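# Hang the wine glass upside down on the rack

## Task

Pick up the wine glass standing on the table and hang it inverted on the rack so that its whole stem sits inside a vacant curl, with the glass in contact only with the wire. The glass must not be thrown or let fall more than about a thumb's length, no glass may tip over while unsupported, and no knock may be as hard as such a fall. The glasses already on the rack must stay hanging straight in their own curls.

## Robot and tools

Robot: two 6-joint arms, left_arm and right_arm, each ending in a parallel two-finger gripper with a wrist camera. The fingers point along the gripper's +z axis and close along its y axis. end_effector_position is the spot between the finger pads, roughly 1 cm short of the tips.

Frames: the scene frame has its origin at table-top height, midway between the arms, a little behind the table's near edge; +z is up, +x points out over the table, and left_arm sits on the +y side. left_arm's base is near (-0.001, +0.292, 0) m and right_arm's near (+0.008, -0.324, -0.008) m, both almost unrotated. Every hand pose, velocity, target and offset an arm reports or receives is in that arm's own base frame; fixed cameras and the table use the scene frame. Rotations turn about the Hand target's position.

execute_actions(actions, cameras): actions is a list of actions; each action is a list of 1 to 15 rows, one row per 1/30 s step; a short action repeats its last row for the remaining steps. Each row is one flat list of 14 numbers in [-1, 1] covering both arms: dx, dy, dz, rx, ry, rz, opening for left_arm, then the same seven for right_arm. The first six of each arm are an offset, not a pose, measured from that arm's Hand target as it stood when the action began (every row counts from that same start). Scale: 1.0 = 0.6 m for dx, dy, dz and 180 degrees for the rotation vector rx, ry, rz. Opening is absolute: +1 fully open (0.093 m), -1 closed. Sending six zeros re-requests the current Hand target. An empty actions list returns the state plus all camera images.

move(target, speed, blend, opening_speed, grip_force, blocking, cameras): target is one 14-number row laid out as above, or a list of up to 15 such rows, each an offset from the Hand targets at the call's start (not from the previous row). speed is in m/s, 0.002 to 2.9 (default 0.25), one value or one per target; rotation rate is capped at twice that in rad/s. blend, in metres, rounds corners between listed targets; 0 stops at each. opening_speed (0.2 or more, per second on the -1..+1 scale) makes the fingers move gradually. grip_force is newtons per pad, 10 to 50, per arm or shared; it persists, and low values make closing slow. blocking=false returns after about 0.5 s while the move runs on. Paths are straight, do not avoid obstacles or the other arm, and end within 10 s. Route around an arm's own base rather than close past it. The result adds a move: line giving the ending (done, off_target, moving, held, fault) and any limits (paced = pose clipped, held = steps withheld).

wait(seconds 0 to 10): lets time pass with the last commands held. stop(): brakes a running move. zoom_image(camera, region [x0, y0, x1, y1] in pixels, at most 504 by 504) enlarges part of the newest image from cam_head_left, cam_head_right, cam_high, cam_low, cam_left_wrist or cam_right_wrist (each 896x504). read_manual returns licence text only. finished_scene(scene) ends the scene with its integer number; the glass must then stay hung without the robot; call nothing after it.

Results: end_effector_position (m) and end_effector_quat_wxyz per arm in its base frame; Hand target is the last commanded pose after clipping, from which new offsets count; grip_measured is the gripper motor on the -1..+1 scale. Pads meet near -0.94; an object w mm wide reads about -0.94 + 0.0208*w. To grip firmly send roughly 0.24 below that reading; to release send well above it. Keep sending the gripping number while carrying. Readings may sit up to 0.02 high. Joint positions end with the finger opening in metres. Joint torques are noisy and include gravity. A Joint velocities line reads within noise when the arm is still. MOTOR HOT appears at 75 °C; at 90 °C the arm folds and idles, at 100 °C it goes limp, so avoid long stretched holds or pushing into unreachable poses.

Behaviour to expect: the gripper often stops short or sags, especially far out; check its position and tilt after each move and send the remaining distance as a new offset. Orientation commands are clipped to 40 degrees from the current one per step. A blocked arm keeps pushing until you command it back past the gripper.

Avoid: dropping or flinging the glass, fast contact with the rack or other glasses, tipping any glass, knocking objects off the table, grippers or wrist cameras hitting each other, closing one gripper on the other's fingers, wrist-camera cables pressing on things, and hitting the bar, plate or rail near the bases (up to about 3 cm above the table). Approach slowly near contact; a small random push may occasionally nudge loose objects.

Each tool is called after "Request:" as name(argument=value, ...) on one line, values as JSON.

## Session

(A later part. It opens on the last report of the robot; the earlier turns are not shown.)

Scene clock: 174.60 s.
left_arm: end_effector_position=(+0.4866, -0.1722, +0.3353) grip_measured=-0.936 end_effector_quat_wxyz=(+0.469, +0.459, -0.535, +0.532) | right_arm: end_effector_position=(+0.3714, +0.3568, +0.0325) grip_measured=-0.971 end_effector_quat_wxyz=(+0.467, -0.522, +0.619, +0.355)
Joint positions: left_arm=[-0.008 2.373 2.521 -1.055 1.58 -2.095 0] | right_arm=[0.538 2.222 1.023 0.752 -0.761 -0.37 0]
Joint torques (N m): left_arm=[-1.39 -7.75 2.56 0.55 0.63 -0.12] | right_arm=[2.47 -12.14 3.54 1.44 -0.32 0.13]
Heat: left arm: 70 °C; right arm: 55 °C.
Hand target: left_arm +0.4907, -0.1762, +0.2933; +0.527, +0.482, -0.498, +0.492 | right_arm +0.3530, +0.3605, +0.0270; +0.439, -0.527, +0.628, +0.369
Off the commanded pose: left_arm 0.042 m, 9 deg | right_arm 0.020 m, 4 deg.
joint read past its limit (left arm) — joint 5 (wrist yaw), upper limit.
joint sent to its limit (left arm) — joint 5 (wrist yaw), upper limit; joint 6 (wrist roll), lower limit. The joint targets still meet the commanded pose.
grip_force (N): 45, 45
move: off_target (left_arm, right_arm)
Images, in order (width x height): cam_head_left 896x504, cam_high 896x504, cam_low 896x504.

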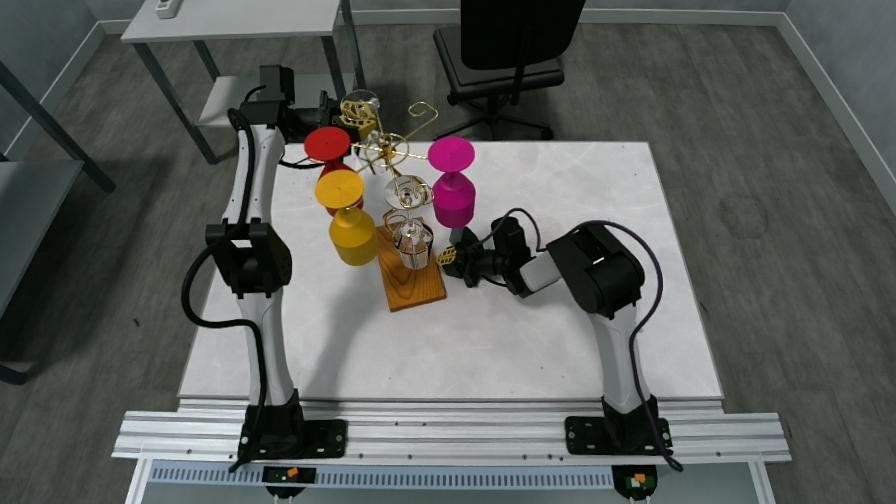

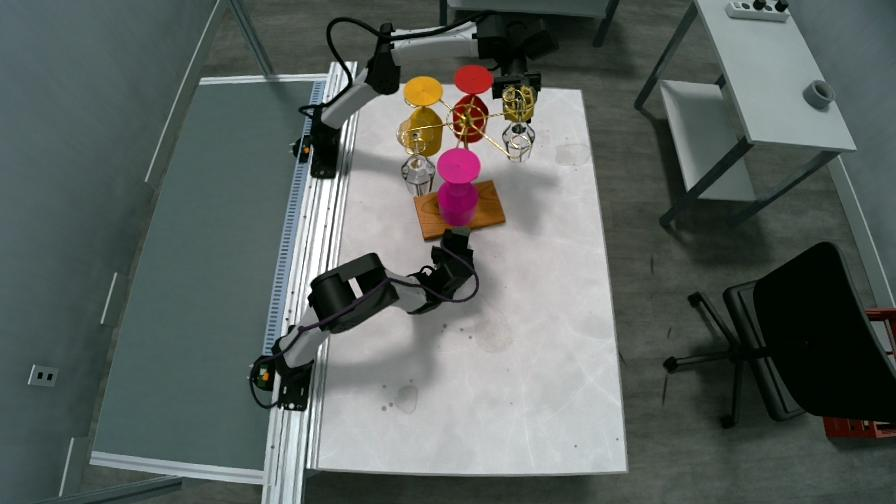

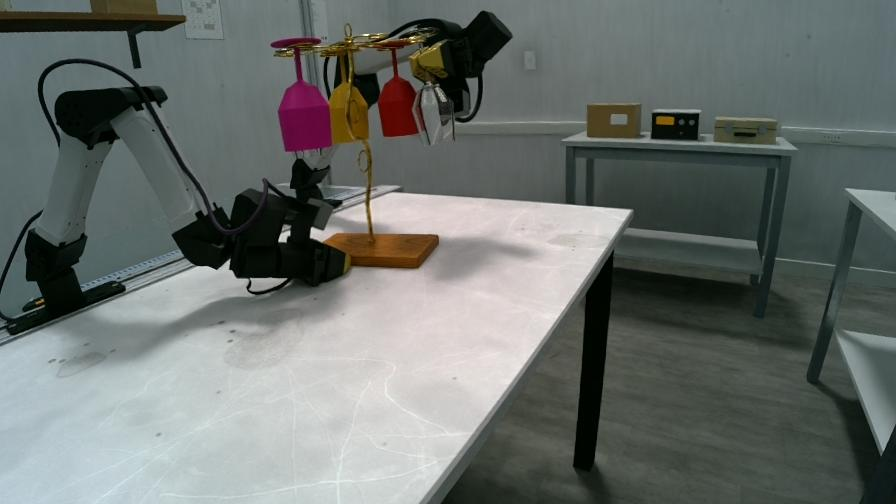

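Request:
move(target=[-0.003,0.002,0.069,0,0,0,-1,0,0,0,0,0,0,-1], speed=0.04, cameras=["cam_high","cam_low","cam_head_left"])

Request:
zoom_image(camera="cam_low", region=[395, 20, 450, 50])

Request:
zoom_image(camera="cam_high", region=[490, 75, 550, 135])

Request:
zoom_image(camera="cam_head_left", region=[335, 80, 385, 130])

Scene clock: 176.73 s.
left_arm: end_effector_position=(+0.4873, -0.1730, +0.3376) grip_measured=-0.936 end_effector_quat_wxyz=(+0.495, +0.484, -0.512, +0.509) | right_arm: end_effector_position=(+0.3704, +0.3577, +0.0325) grip_measured=-0.971 end_effector_quat_wxyz=(+0.466, -0.523, +0.619, +0.355)
Joint positions: left_arm=[-0.009 2.529 2.846 -1.322 1.58 -2.095 0] | right_arm=[0.54 2.222 1.023 0.752 -0.761 -0.37 0]
Joint torques (N m): left_arm=[-0.64 -10.69 8.47 0.82 0.7 -0.14] | right_arm=[2.28 -12.14 3.49 1.45 -0.32 0.13]
Heat: left arm: 69 °C; right arm: 55 °C.
Hand target: left_arm +0.4889, -0.1749, +0.3346; +0.527, +0.482, -0.498, +0.492 | right_arm +0.3530, +0.3605, +0.0270; +0.439, -0.527, +0.628, +0.369
Off the commanded pose: left_arm 0.004 m, 4 deg | right_arm 0.018 m, 4 deg.
elbow stopped short (left arm): the move would have taken joint 3 (elbow) straighter than the controller allows.
joint read past its limit (left arm) — joint 5 (wrist yaw), upper limit.
joint sent to its limit (left arm) — joint 5 (wrist yaw), upper limit; joint 6 (wrist roll), lower limit. The joint targets are off in orientation, not in position.
grip_force (N): 45, 45
move: off_target (left_arm, right_arm)
Images, in order (width x height): cam_head_left 896x504, cam_high 896x504, cam_low 896x504.

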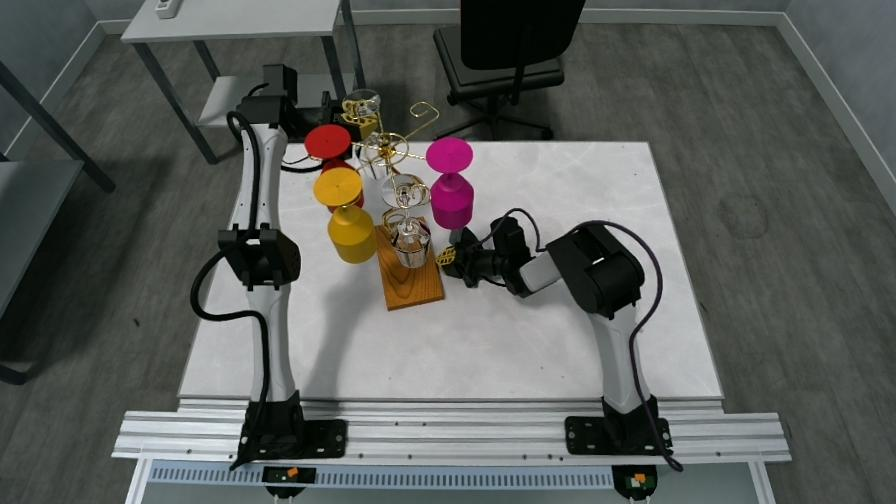

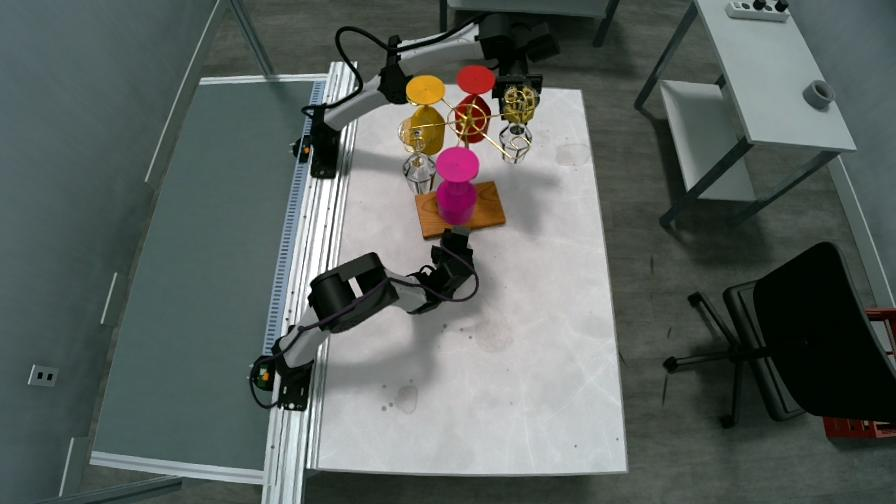

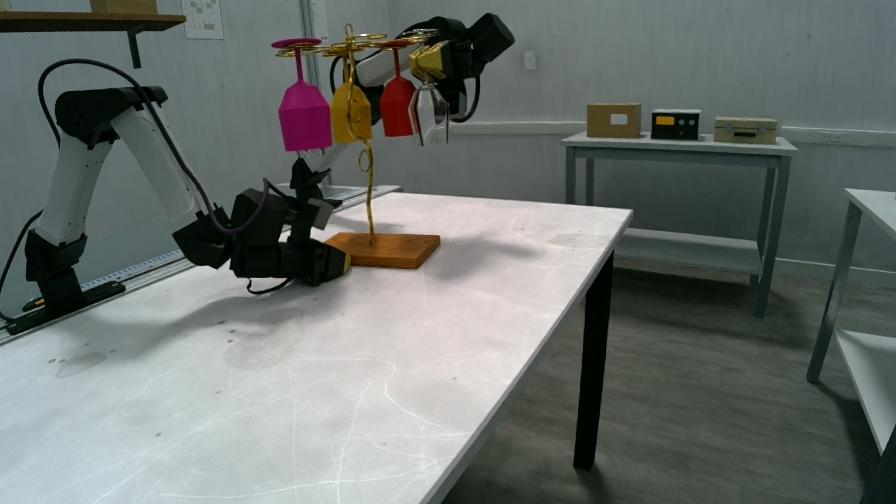

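Scaled by 9.164 from the camera's 896x504 image, which has a finer 1280x720 frame.

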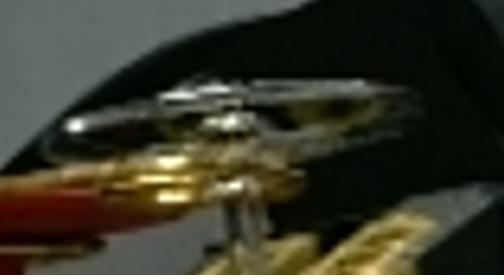

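Scaled by 8.400 from the camera's 896x504 image, which has a finer 1280x720 frame.

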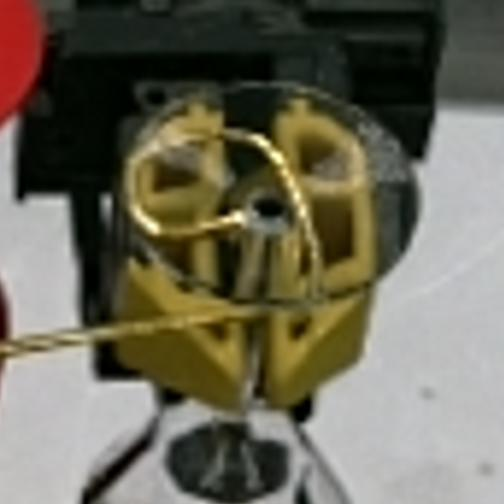

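Scaled by 10.080 from the camera's 896x504 image, which has a finer 1280x720 frame.

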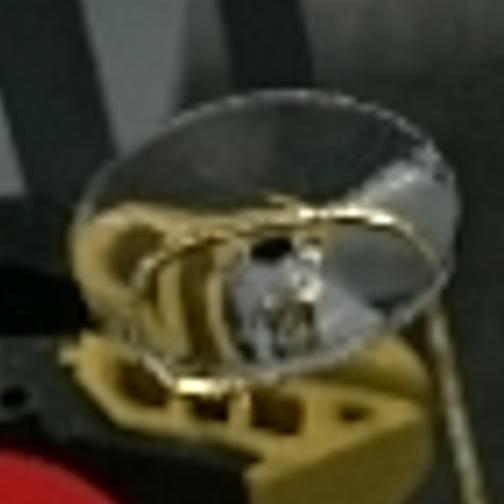

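Request:
move(target=[0,0.0,0,0,0,0,-1,0,0,0,0,0,0,-1], grip_force=[10,45], speed=0.04)

Request:
move(target=[0,0.0,-0.025,0,0,0,-1,0,0,0,0,0,0,-1], speed=0.02, cameras=["cam_high","cam_low","cam_head_left"])

Request:
zoom_image(camera="cam_low", region=[370, 10, 460, 100])

Request:
zoom_image(camera="cam_high", region=[490, 75, 550, 135])

Request:
zoom_image(camera="cam_head_left", region=[335, 80, 385, 130])

Scene clock: 177.50 s.
left_arm: end_effector_position=(+0.4871, -0.1730, +0.3377) grip_measured=-0.874 end_effector_quat_wxyz=(+0.495, +0.484, -0.511, +0.508) | right_arm: end_effector_position=(+0.3704, +0.3577, +0.0325) grip_measured=-0.971 end_effector_quat_wxyz=(+0.466, -0.523, +0.619, +0.355)
Joint positions: left_arm=[-0.009 2.529 2.847 -1.325 1.58 -2.095 0.003] | right_arm=[0.54 2.222 1.023 0.752 -0.761 -0.37 0]
Joint torques (N m): left_arm=[-0.66 -10.65 8.17 0.78 0.68 -0.12] | right_arm=[2.28 -12.05 3.49 1.44 -0.33 0.13]
Heat: left arm: 69 °C; right arm: 56 °C.
Hand target: left_arm +0.4889, -0.1749, +0.3347; +0.527, +0.482, -0.498, +0.492 | right_arm +0.3530, +0.3605, +0.0270; +0.439, -0.527, +0.628, +0.369
Off the commanded pose: left_arm 0.004 m, 4 deg | right_arm 0.019 m, 4 deg.
elbow stopped short (left arm): the move would have taken joint 3 (elbow) straighter than the controller allows.
joint read past its limit (left arm) — joint 5 (wrist yaw), upper limit.
joint sent to its limit (left arm) — joint 5 (wrist yaw), upper limit; joint 6 (wrist roll), lower limit. The joint targets are off in orientation, not in position.
grip_force (N): 10, 45
move: off_target (left_arm, right_arm)

Scene clock: 179.30 s.
left_arm: end_effector_position=(+0.4875, -0.1730, +0.3361) grip_measured=-0.865 end_effector_quat_wxyz=(+0.496, +0.485, -0.511, +0.508) | right_arm: end_effector_position=(+0.3704, +0.3577, +0.0325) grip_measured=-0.971 end_effector_quat_wxyz=(+0.466, -0.523, +0.619, +0.355)
Joint positions: left_arm=[-0.009 2.529 2.841 -1.325 1.58 -2.092 0.004] | right_arm=[0.54 2.222 1.023 0.752 -0.761 -0.37 0]
Joint torques (N m): left_arm=[-0.83 -10.81 4.01 0.67 0.7 0.05] | right_arm=[2.21 -12.18 3.49 1.45 -0.32 0.11]
Heat: left arm: 69 °C; right arm: 56 °C.
Hand target: left_arm +0.4889, -0.1749, +0.3197; +0.527, +0.482, -0.498, +0.492 | right_arm +0.3530, +0.3605, +0.0270; +0.439, -0.527, +0.628, +0.369
Off the commanded pose: left_arm 0.017 m, 4 deg | right_arm 0.019 m, 4 deg.
joint read past its limit (left arm) — joint 5 (wrist yaw), upper limit.
joint sent to its limit (left arm) — joint 5 (wrist yaw), upper limit. The joint targets are off in orientation, not in position.
grip_force (N): 10, 45
move: off_target (left_arm, right_arm)
Images, in order (width x height): cam_head_left 896x504, cam_high 896x504, cam_low 896x504.

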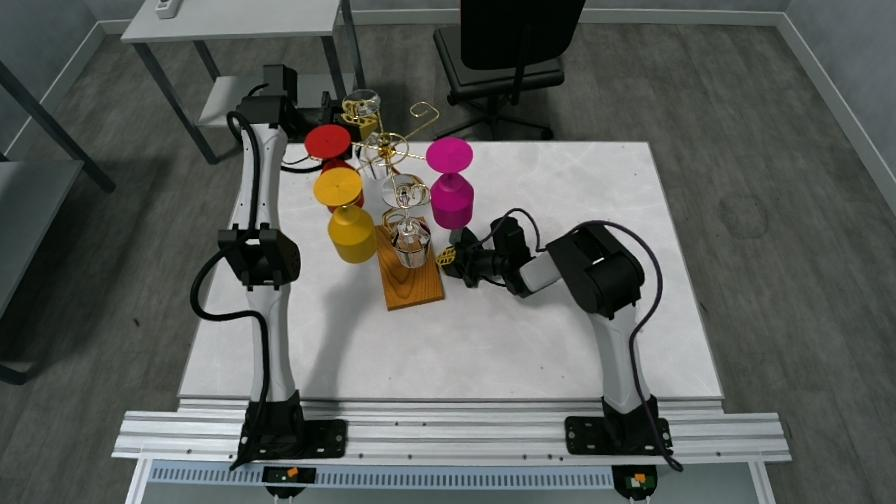

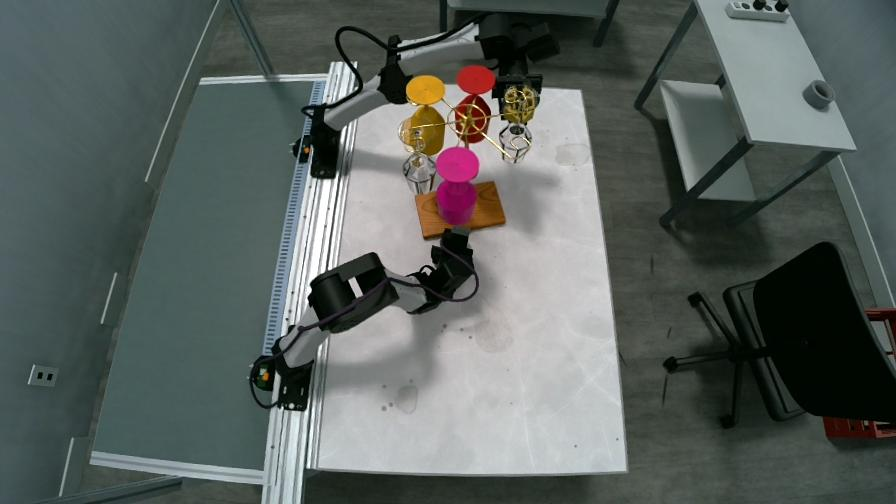

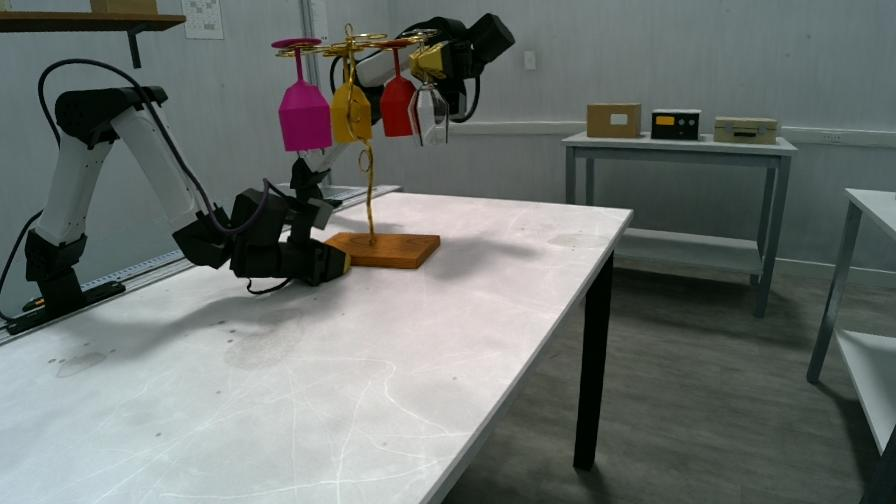

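Scaled by 5.600 from the camera's 896x504 image, which has a finer 1280x720 frame.

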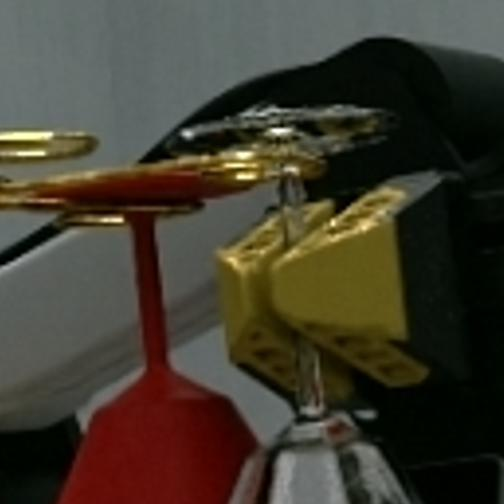

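Scaled by 8.400 from the camera's 896x504 image, which has a finer 1280x720 frame.

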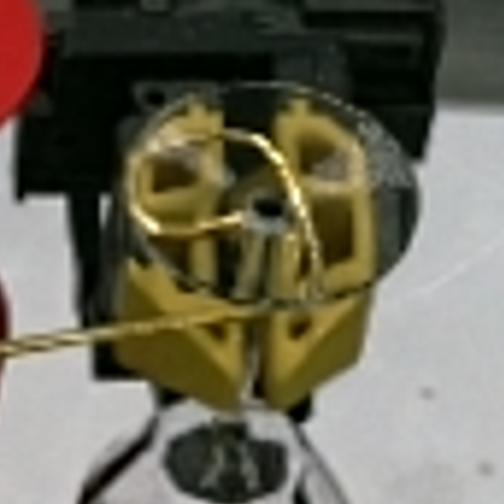

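Scaled by 10.080 from the camera's 896x504 image, which has a finer 1280x720 frame.

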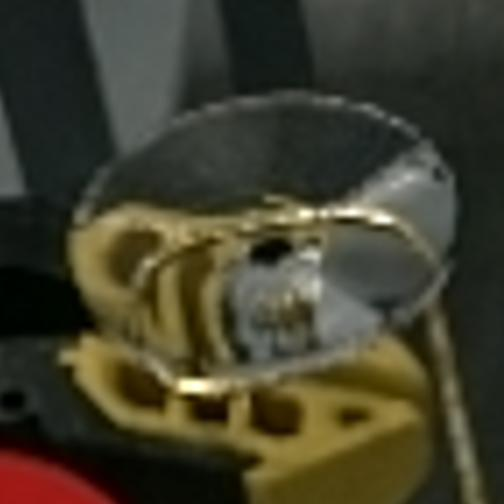

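Request:
move(target=[0,0.0,0.022,0,0,0,-1,0,0,0,0,0,0,-1], speed=0.04)

Request:
move(target=[0,0.0,0,0,0,0,-0.65,0,0,0,0,0,0,-1], opening_speed=0.2, cameras=["cam_high","cam_low","cam_head_left"])

Request:
zoom_image(camera="cam_low", region=[370, 10, 460, 100])

Request:
zoom_image(camera="cam_high", region=[490, 75, 550, 135])

Request:
zoom_image(camera="cam_head_left", region=[335, 80, 385, 130])

Scene clock: 180.30 s.
left_arm: end_effector_position=(+0.4869, -0.1730, +0.3372) grip_measured=-0.865 end_effector_quat_wxyz=(+0.497, +0.486, -0.510, +0.507) | right_arm: end_effector_position=(+0.3704, +0.3577, +0.0325) grip_measured=-0.971 end_effector_quat_wxyz=(+0.466, -0.523, +0.619, +0.355)
Joint positions: left_arm=[-0.009 2.531 2.85 -1.332 1.58 -2.095 0.004] | right_arm=[0.54 2.222 1.023 0.752 -0.761 -0.37 0]
Joint torques (N m): left_arm=[-0.66 -10.71 7.91 0.8 0.7 -0.14] | right_arm=[2.22 -12.11 3.47 1.44 -0.31 0.12]
Heat: left arm: 69 °C; right arm: 56 °C.
Hand target: left_arm +0.4889, -0.1749, +0.3329; +0.527, +0.482, -0.498, +0.492 | right_arm +0.3530, +0.3605, +0.0270; +0.439, -0.527, +0.628, +0.369
Off the commanded pose: left_arm 0.005 m, 4 deg | right_arm 0.019 m, 4 deg.
elbow stopped short (left arm): the move would have taken joint 3 (elbow) straighter than the controller allows.
joint read past its limit (left arm) — joint 5 (wrist yaw), upper limit.
joint sent to its limit (left arm) — joint 5 (wrist yaw), upper limit; joint 6 (wrist roll), lower limit. The joint targets are off in orientation, not in position.
grip_force (N): 10, 45
move: off_target (left_arm, right_arm)

Scene clock: 182.27 s.
left_arm: end_effector_position=(+0.4867, -0.1733, +0.3373) grip_measured=-0.652 end_effector_quat_wxyz=(+0.497, +0.486, -0.510, +0.507) | right_arm: end_effector_position=(+0.3704, +0.3577, +0.0325) grip_measured=-0.971 end_effector_quat_wxyz=(+0.466, -0.523, +0.619, +0.355)
Joint positions: left_arm=[-0.01 2.531 2.851 -1.333 1.58 -2.095 0.014] | right_arm=[0.54 2.222 1.023 0.752 -0.761 -0.37 0]
Joint torques (N m): left_arm=[-0.58 -10.65 7.94 0.77 0.7 -0.17] | right_arm=[2.25 -12.11 3.4 1.43 -0.32 0.14]
Heat: left arm: 69 °C; right arm: 56 °C.
Hand target: left_arm +0.4889, -0.1750, +0.3330; +0.527, +0.482, -0.498, +0.492 | right_arm +0.3530, +0.3605, +0.0270; +0.439, -0.527, +0.628, +0.369
Off the commanded pose: left_arm 0.005 m, 4 deg | right_arm 0.019 m, 4 deg.
elbow stopped short (left arm): the move would have taken joint 3 (elbow) straighter than the controller allows.
joint read past its limit (left arm) — joint 5 (wrist yaw), upper limit.
joint sent to its limit (left arm) — joint 5 (wrist yaw), upper limit; joint 6 (wrist roll), lower limit. The joint targets are off in orientation, not in position.
grip_force (N): 10, 45
move: off_target (left_arm, right_arm)
Images, in order (width x height): cam_head_left 896x504, cam_high 896x504, cam_low 896x504.

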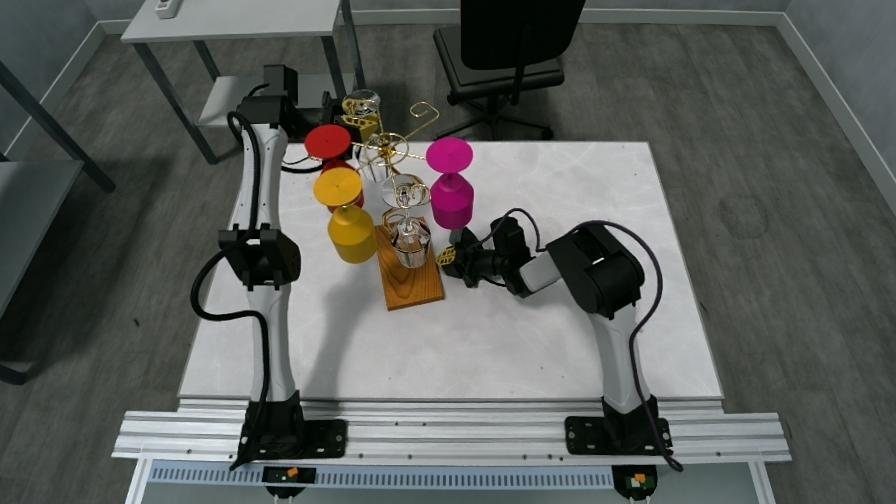

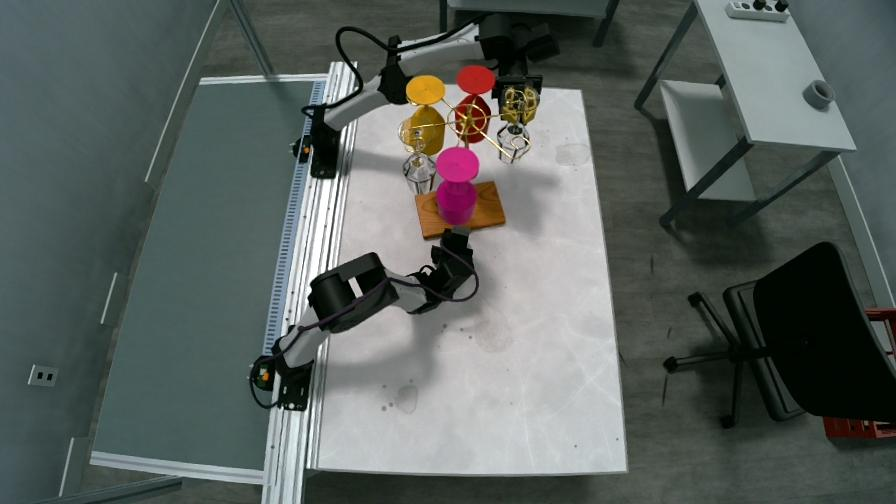

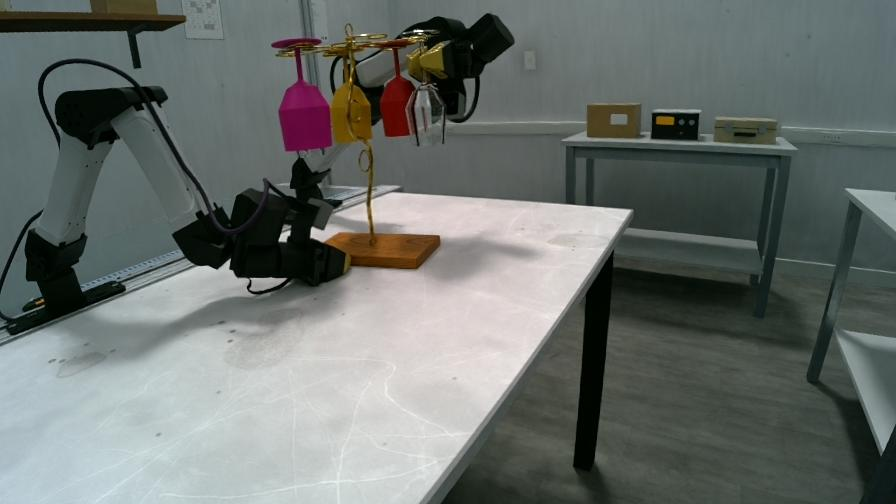

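Scaled by 5.600 from the camera's 896x504 image, which has a finer 1280x720 frame.

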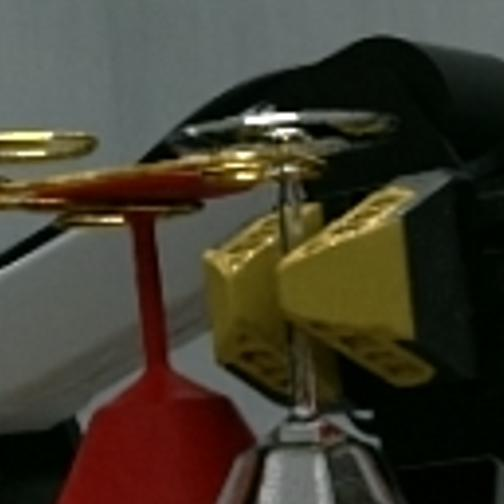

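Scaled by 8.400 from the camera's 896x504 image, which has a finer 1280x720 frame.

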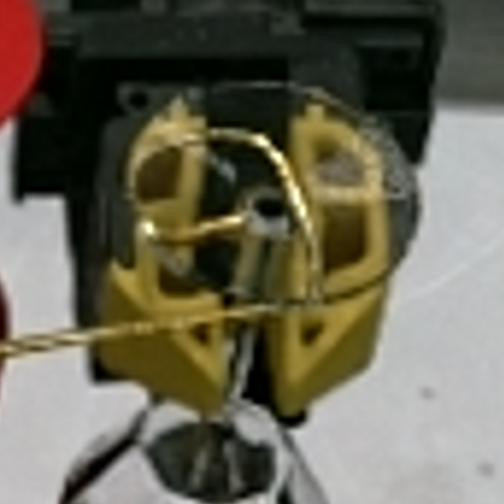

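Scaled by 10.080 from the camera's 896x504 image, which has a finer 1280x720 frame.

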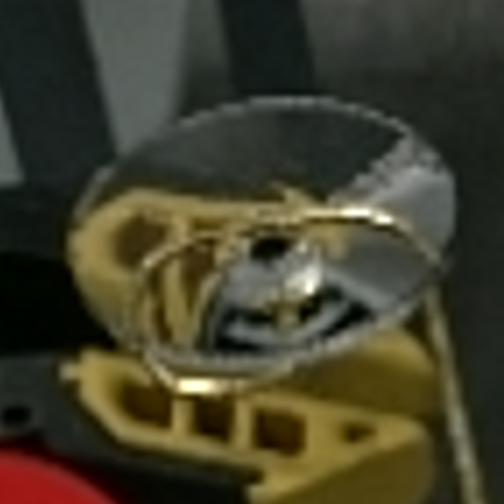

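Request:
move(target=[0,0.0,0,0,0,0,-0.15,0,0,0,0,0,0,-1], opening_speed=0.5, grip_force=50, cameras=["cam_high","cam_low","cam_left_wrist"])

Request:
zoom_image(camera="cam_low", region=[370, 10, 460, 100])

Request:
zoom_image(camera="cam_high", region=[480, 65, 560, 145])

Scene clock: 183.67 s.
left_arm: end_effector_position=(+0.4867, -0.1733, +0.3373) grip_measured=-0.152 end_effector_quat_wxyz=(+0.497, +0.486, -0.510, +0.507) | right_arm: end_effector_position=(+0.3704, +0.3577, +0.0325) grip_measured=-0.971 end_effector_quat_wxyz=(+0.466, -0.523, +0.619, +0.355)
Joint positions: left_arm=[-0.01 2.531 2.851 -1.333 1.58 -2.095 0.038] | right_arm=[0.54 2.222 1.023 0.752 -0.761 -0.37 0]
Joint torques (N m): left_arm=[-0.62 -10.65 7.97 0.77 0.67 -0.15] | right_arm=[2.19 -12.1 3.54 1.46 -0.32 0.12]
Heat: left arm: 70 °C; right arm: 56 °C.
Hand target: left_arm +0.4889, -0.1750, +0.3330; +0.527, +0.482, -0.498, +0.492 | right_arm +0.3530, +0.3605, +0.0270; +0.439, -0.527, +0.628, +0.369
Off the commanded pose: left_arm 0.005 m, 4 deg | right_arm 0.019 m, 4 deg.
elbow stopped short (left arm): the move would have taken joint 3 (elbow) straighter than the controller allows.
joint read past its limit (left arm) — joint 5 (wrist yaw), upper limit.
joint sent to its limit (left arm) — joint 5 (wrist yaw), upper limit; joint 6 (wrist roll), lower limit. The joint targets are off in orientation, not in position.
move: off_target (left_arm, right_arm)
Images, in order (width x height): cam_high 896x504, cam_low 896x504, cam_left_wrist 896x504.

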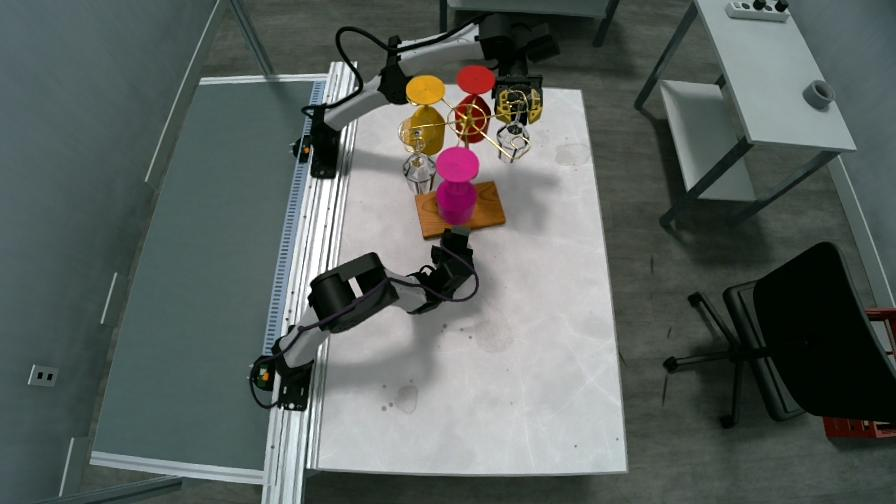

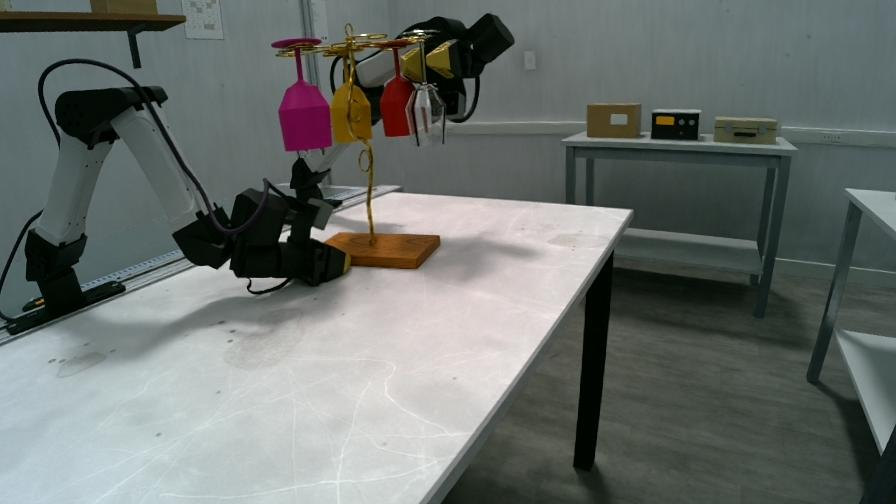

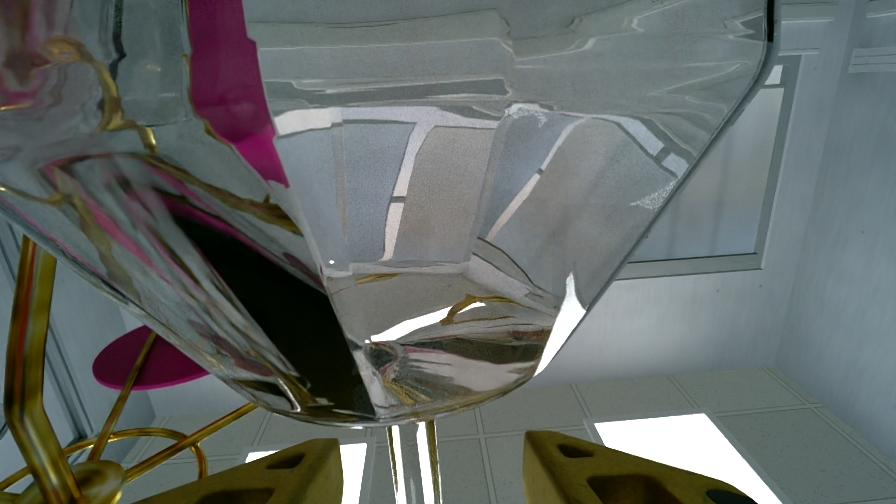

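Scaled by 5.600 from the camera's 896x504 image, which has a finer 1280x720 frame.

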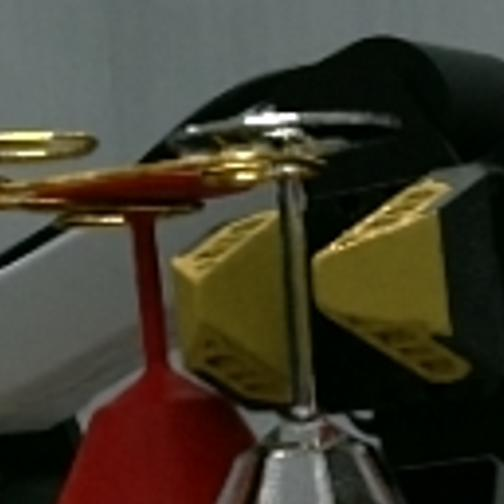

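Scaled by 6.300 from the camera's 896x504 image, which has a finer 1280x720 frame.

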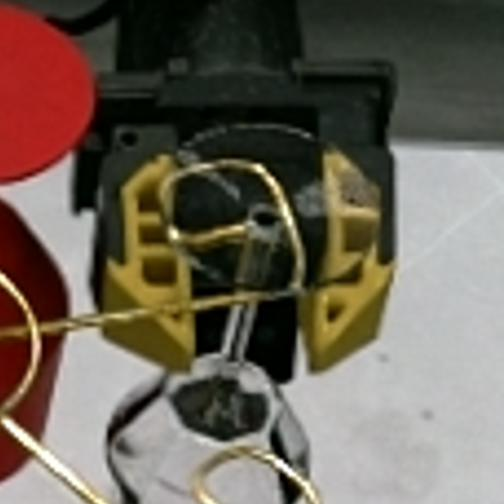

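Request:
move(target=[[0.01,0.07,0,0,0,0.017,-0.15,0,0,0,0,0,0,-1]], speed=0.04, cameras=["cam_high","cam_low","cam_left_wrist"])

Request:
zoom_image(camera="cam_high", region=[480, 65, 560, 145])

Request:
zoom_image(camera="cam_low", region=[370, 10, 460, 100])

Scene clock: 185.77 s.
left_arm: end_effector_position=(+0.4978, -0.1369, +0.3296) grip_measured=-0.152 end_effector_quat_wxyz=(+0.490, +0.516, -0.480, +0.514) | right_arm: end_effector_position=(+0.3704, +0.3577, +0.0325) grip_measured=-0.971 end_effector_quat_wxyz=(+0.466, -0.523, +0.619, +0.355)
Joint positions: left_arm=[0.064 2.531 2.825 -1.366 1.58 -2.082 0.038] | right_arm=[0.54 2.222 1.023 0.752 -0.761 -0.37 0]
Joint torques (N m): left_arm=[0.47 -13.18 5.72 0.7 0.74 -0.05] | right_arm=[2.3 -12.14 3.48 1.45 -0.31 0.12]
Heat: left arm: 71 °C; right arm: 57 °C.
Hand target: left_arm +0.4949, -0.1330, +0.3329; +0.513, +0.495, -0.485, +0.506 | right_arm +0.3530, +0.3605, +0.0270; +0.439, -0.527, +0.628, +0.369
Off the commanded pose: left_arm 0.006 m, 4 deg | right_arm 0.019 m, 4 deg.
joint read past its limit (left arm) — joint 5 (wrist yaw), upper limit.
joint sent to its limit (left arm) — joint 5 (wrist yaw), upper limit. The joint targets are off in orientation, not in position.
move: off_target (left_arm, right_arm)
Images, in order (width x height): cam_high 896x504, cam_low 896x504, cam_left_wrist 896x504.

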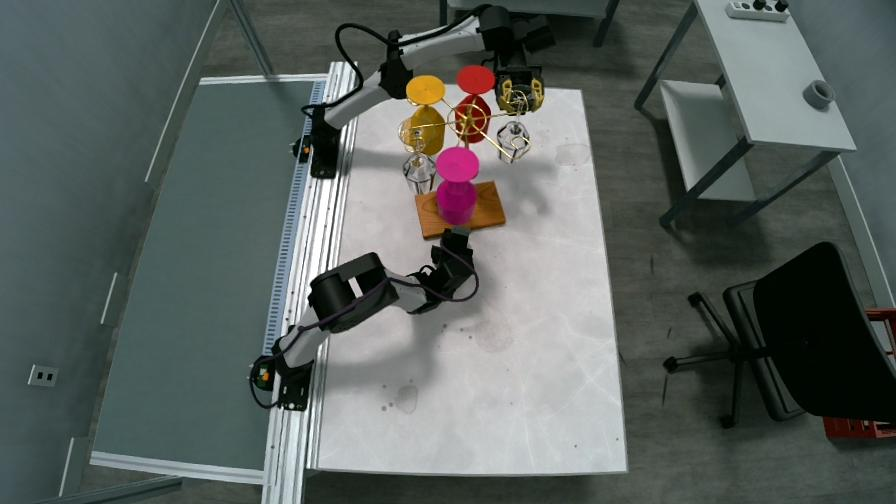

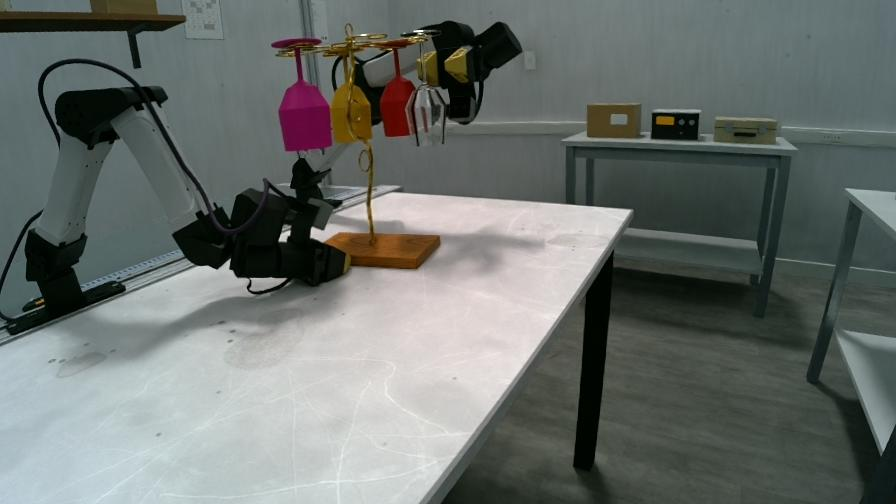

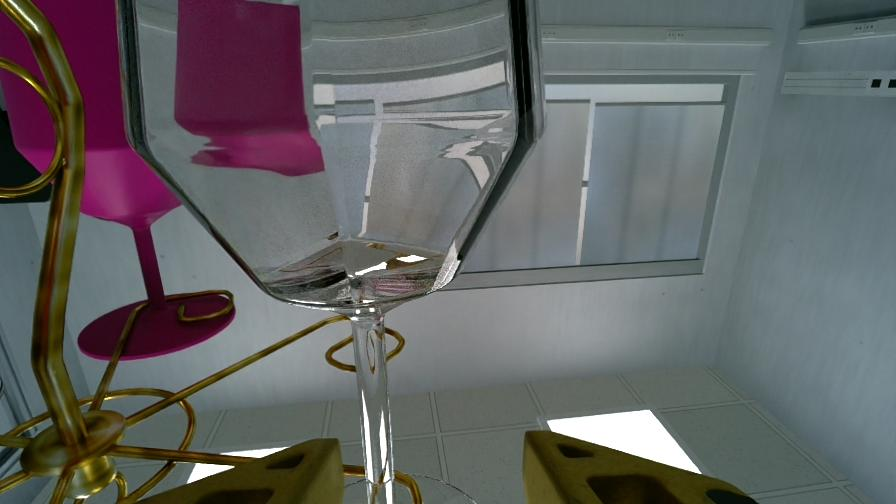

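Scaled by 6.300 from the camera's 896x504 image, which has a finer 1280x720 frame.

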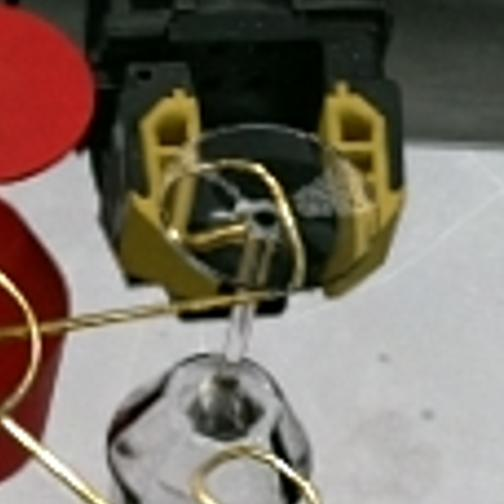

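Scaled by 5.600 from the camera's 896x504 image, which has a finer 1280x720 frame.

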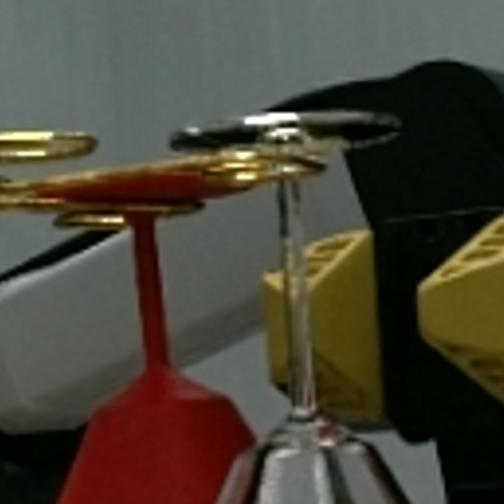

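Request:
move(target=[[0.01,0.07,0,0,0,0.02,-0.15,0,0,0,0,0,0,-1],[0.02,0.25,0,0,0,0.08,-0.15,0,0,0,0,0,0,-1]], speed=0.08, blend=[0.02,0], cameras=["cam_high","cam_low","cam_left_wrist"])

Request:
zoom_image(camera="cam_high", region=[480, 65, 560, 145])

Scene clock: 188.20 s.
left_arm: end_effector_position=(+0.5107, +0.0158, +0.3269) grip_measured=-0.152 end_effector_quat_wxyz=(+0.409, +0.584, -0.394, +0.580) | right_arm: end_effector_position=(+0.3704, +0.3577, +0.0325) grip_measured=-0.971 end_effector_quat_wxyz=(+0.466, -0.523, +0.619, +0.355)
Joint positions: left_arm=[0.367 2.531 2.825 -1.453 1.58 -2.004 0.038] | right_arm=[0.54 2.222 1.023 0.752 -0.761 -0.37 0]
Joint torques (N m): left_arm=[0.23 -13.2 6.5 0.7 0.77 -0.17] | right_arm=[2.24 -12.11 3.49 1.46 -0.31 0.13]
Heat: left arm: 72 °C; right arm: 57 °C.
Hand target: left_arm +0.5069, +0.0171, +0.3329; +0.446, +0.552, -0.419, +0.567 | right_arm +0.3530, +0.3605, +0.0270; +0.439, -0.527, +0.628, +0.369
Off the commanded pose: left_arm 0.007 m, 6 deg | right_arm 0.019 m, 4 deg.
joint read past its limit (left arm) — joint 5 (wrist yaw), upper limit.
joint sent to its limit (left arm) — joint 5 (wrist yaw), upper limit. The joint targets are off in orientation, not in position.
move: off_target (left_arm, right_arm)
Images, in order (width x height): cam_high 896x504, cam_low 896x504, cam_left_wrist 896x504.

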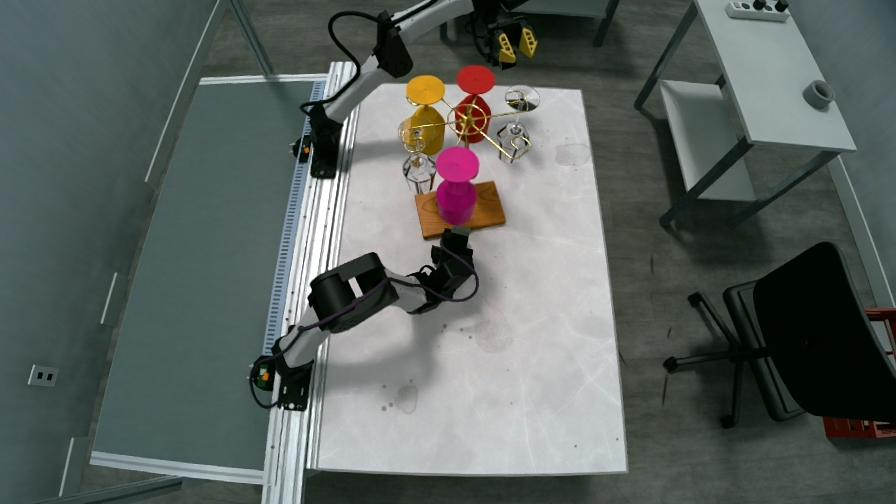

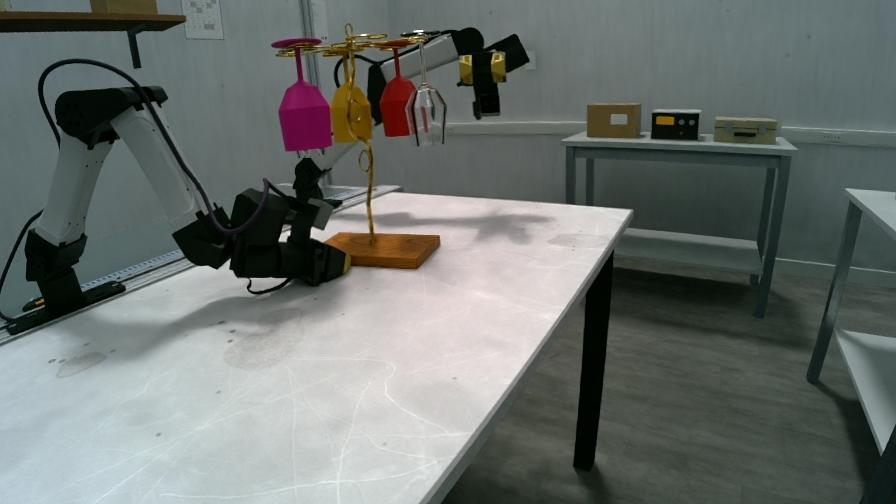

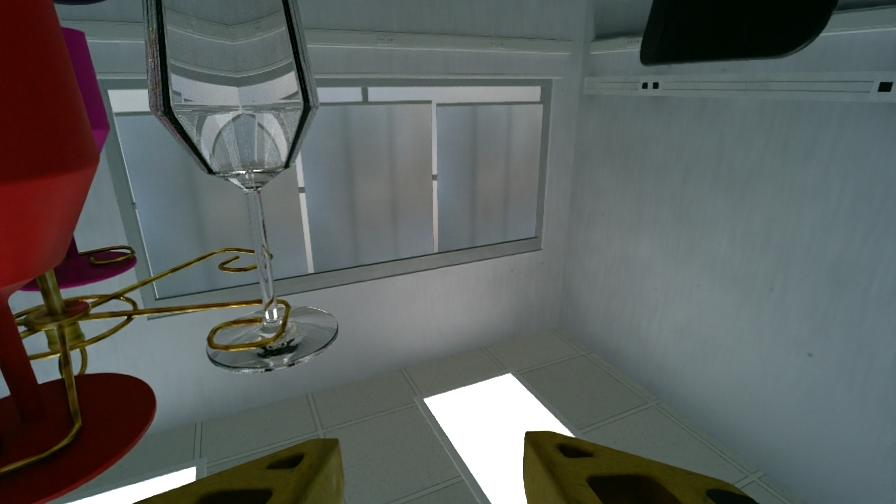

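Scaled by 6.300 from the camera's 896x504 image, which has a finer 1280x720 frame.

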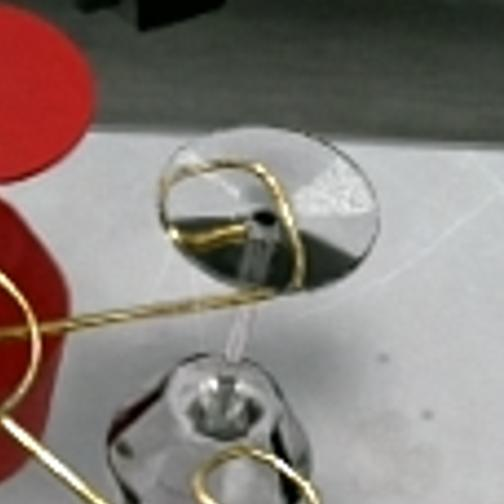

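Request:
zoom_image(camera="cam_left_wrist", region=[190, 270, 350, 390])

Request:
zoom_image(camera="cam_low", region=[260, 10, 460, 160])

Request:
move(target=[0,0,0,0,0,0,-0.15,0.024,-0.03,0,0,0,0,-1], speed=0.03)

Scaled by 3.150 from the camera's 896x504 image, which has a finer 1280x720 frame.

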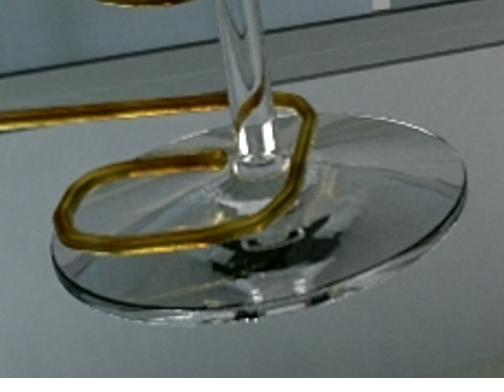

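Scaled by 2.520 from the camera's 896x504 image, which has a finer 1280x720 frame.

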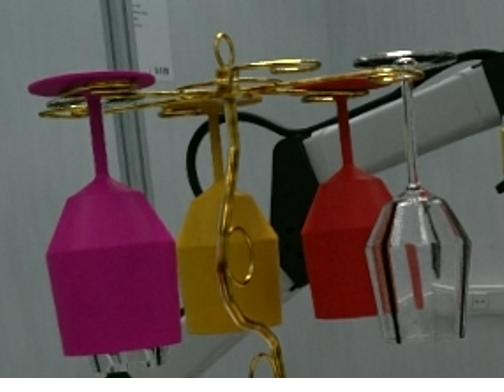

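Scene clock: 189.53 s.
left_arm: end_effector_position=(+0.5107, +0.0156, +0.3269) grip_measured=-0.152 end_effector_quat_wxyz=(+0.409, +0.584, -0.394, +0.580) | right_arm: end_effector_position=(+0.3688, +0.3494, +0.0327) grip_measured=-0.971 end_effector_quat_wxyz=(+0.459, -0.531, +0.608, +0.371)
Joint positions: left_arm=[0.366 2.531 2.825 -1.453 1.58 -2.004 0.038] | right_arm=[0.511 2.222 1.023 0.732 -0.83 -0.394 0]
Joint torques (N m): left_arm=[0.2 -13.22 6.41 0.74 0.74 -0.19] | right_arm=[-0.13 -11.73 5.03 1.18 -0.14 -0.02]
Heat: left arm: 73 °C; right arm: 57 °C.
Hand target: left_arm +0.5069, +0.0171, +0.3329; +0.446, +0.552, -0.419, +0.567 | right_arm +0.3674, +0.3425, +0.0270; +0.439, -0.527, +0.628, +0.369
Off the commanded pose: left_arm 0.007 m, 6 deg | right_arm 0.009 m, 3 deg.
joint read past its limit (left arm) — joint 5 (wrist yaw), upper limit.
joint sent to its limit (left arm) — joint 5 (wrist yaw), upper limit. The joint targets are off in orientation, not in position.
move: off_target (left_arm, right_arm)


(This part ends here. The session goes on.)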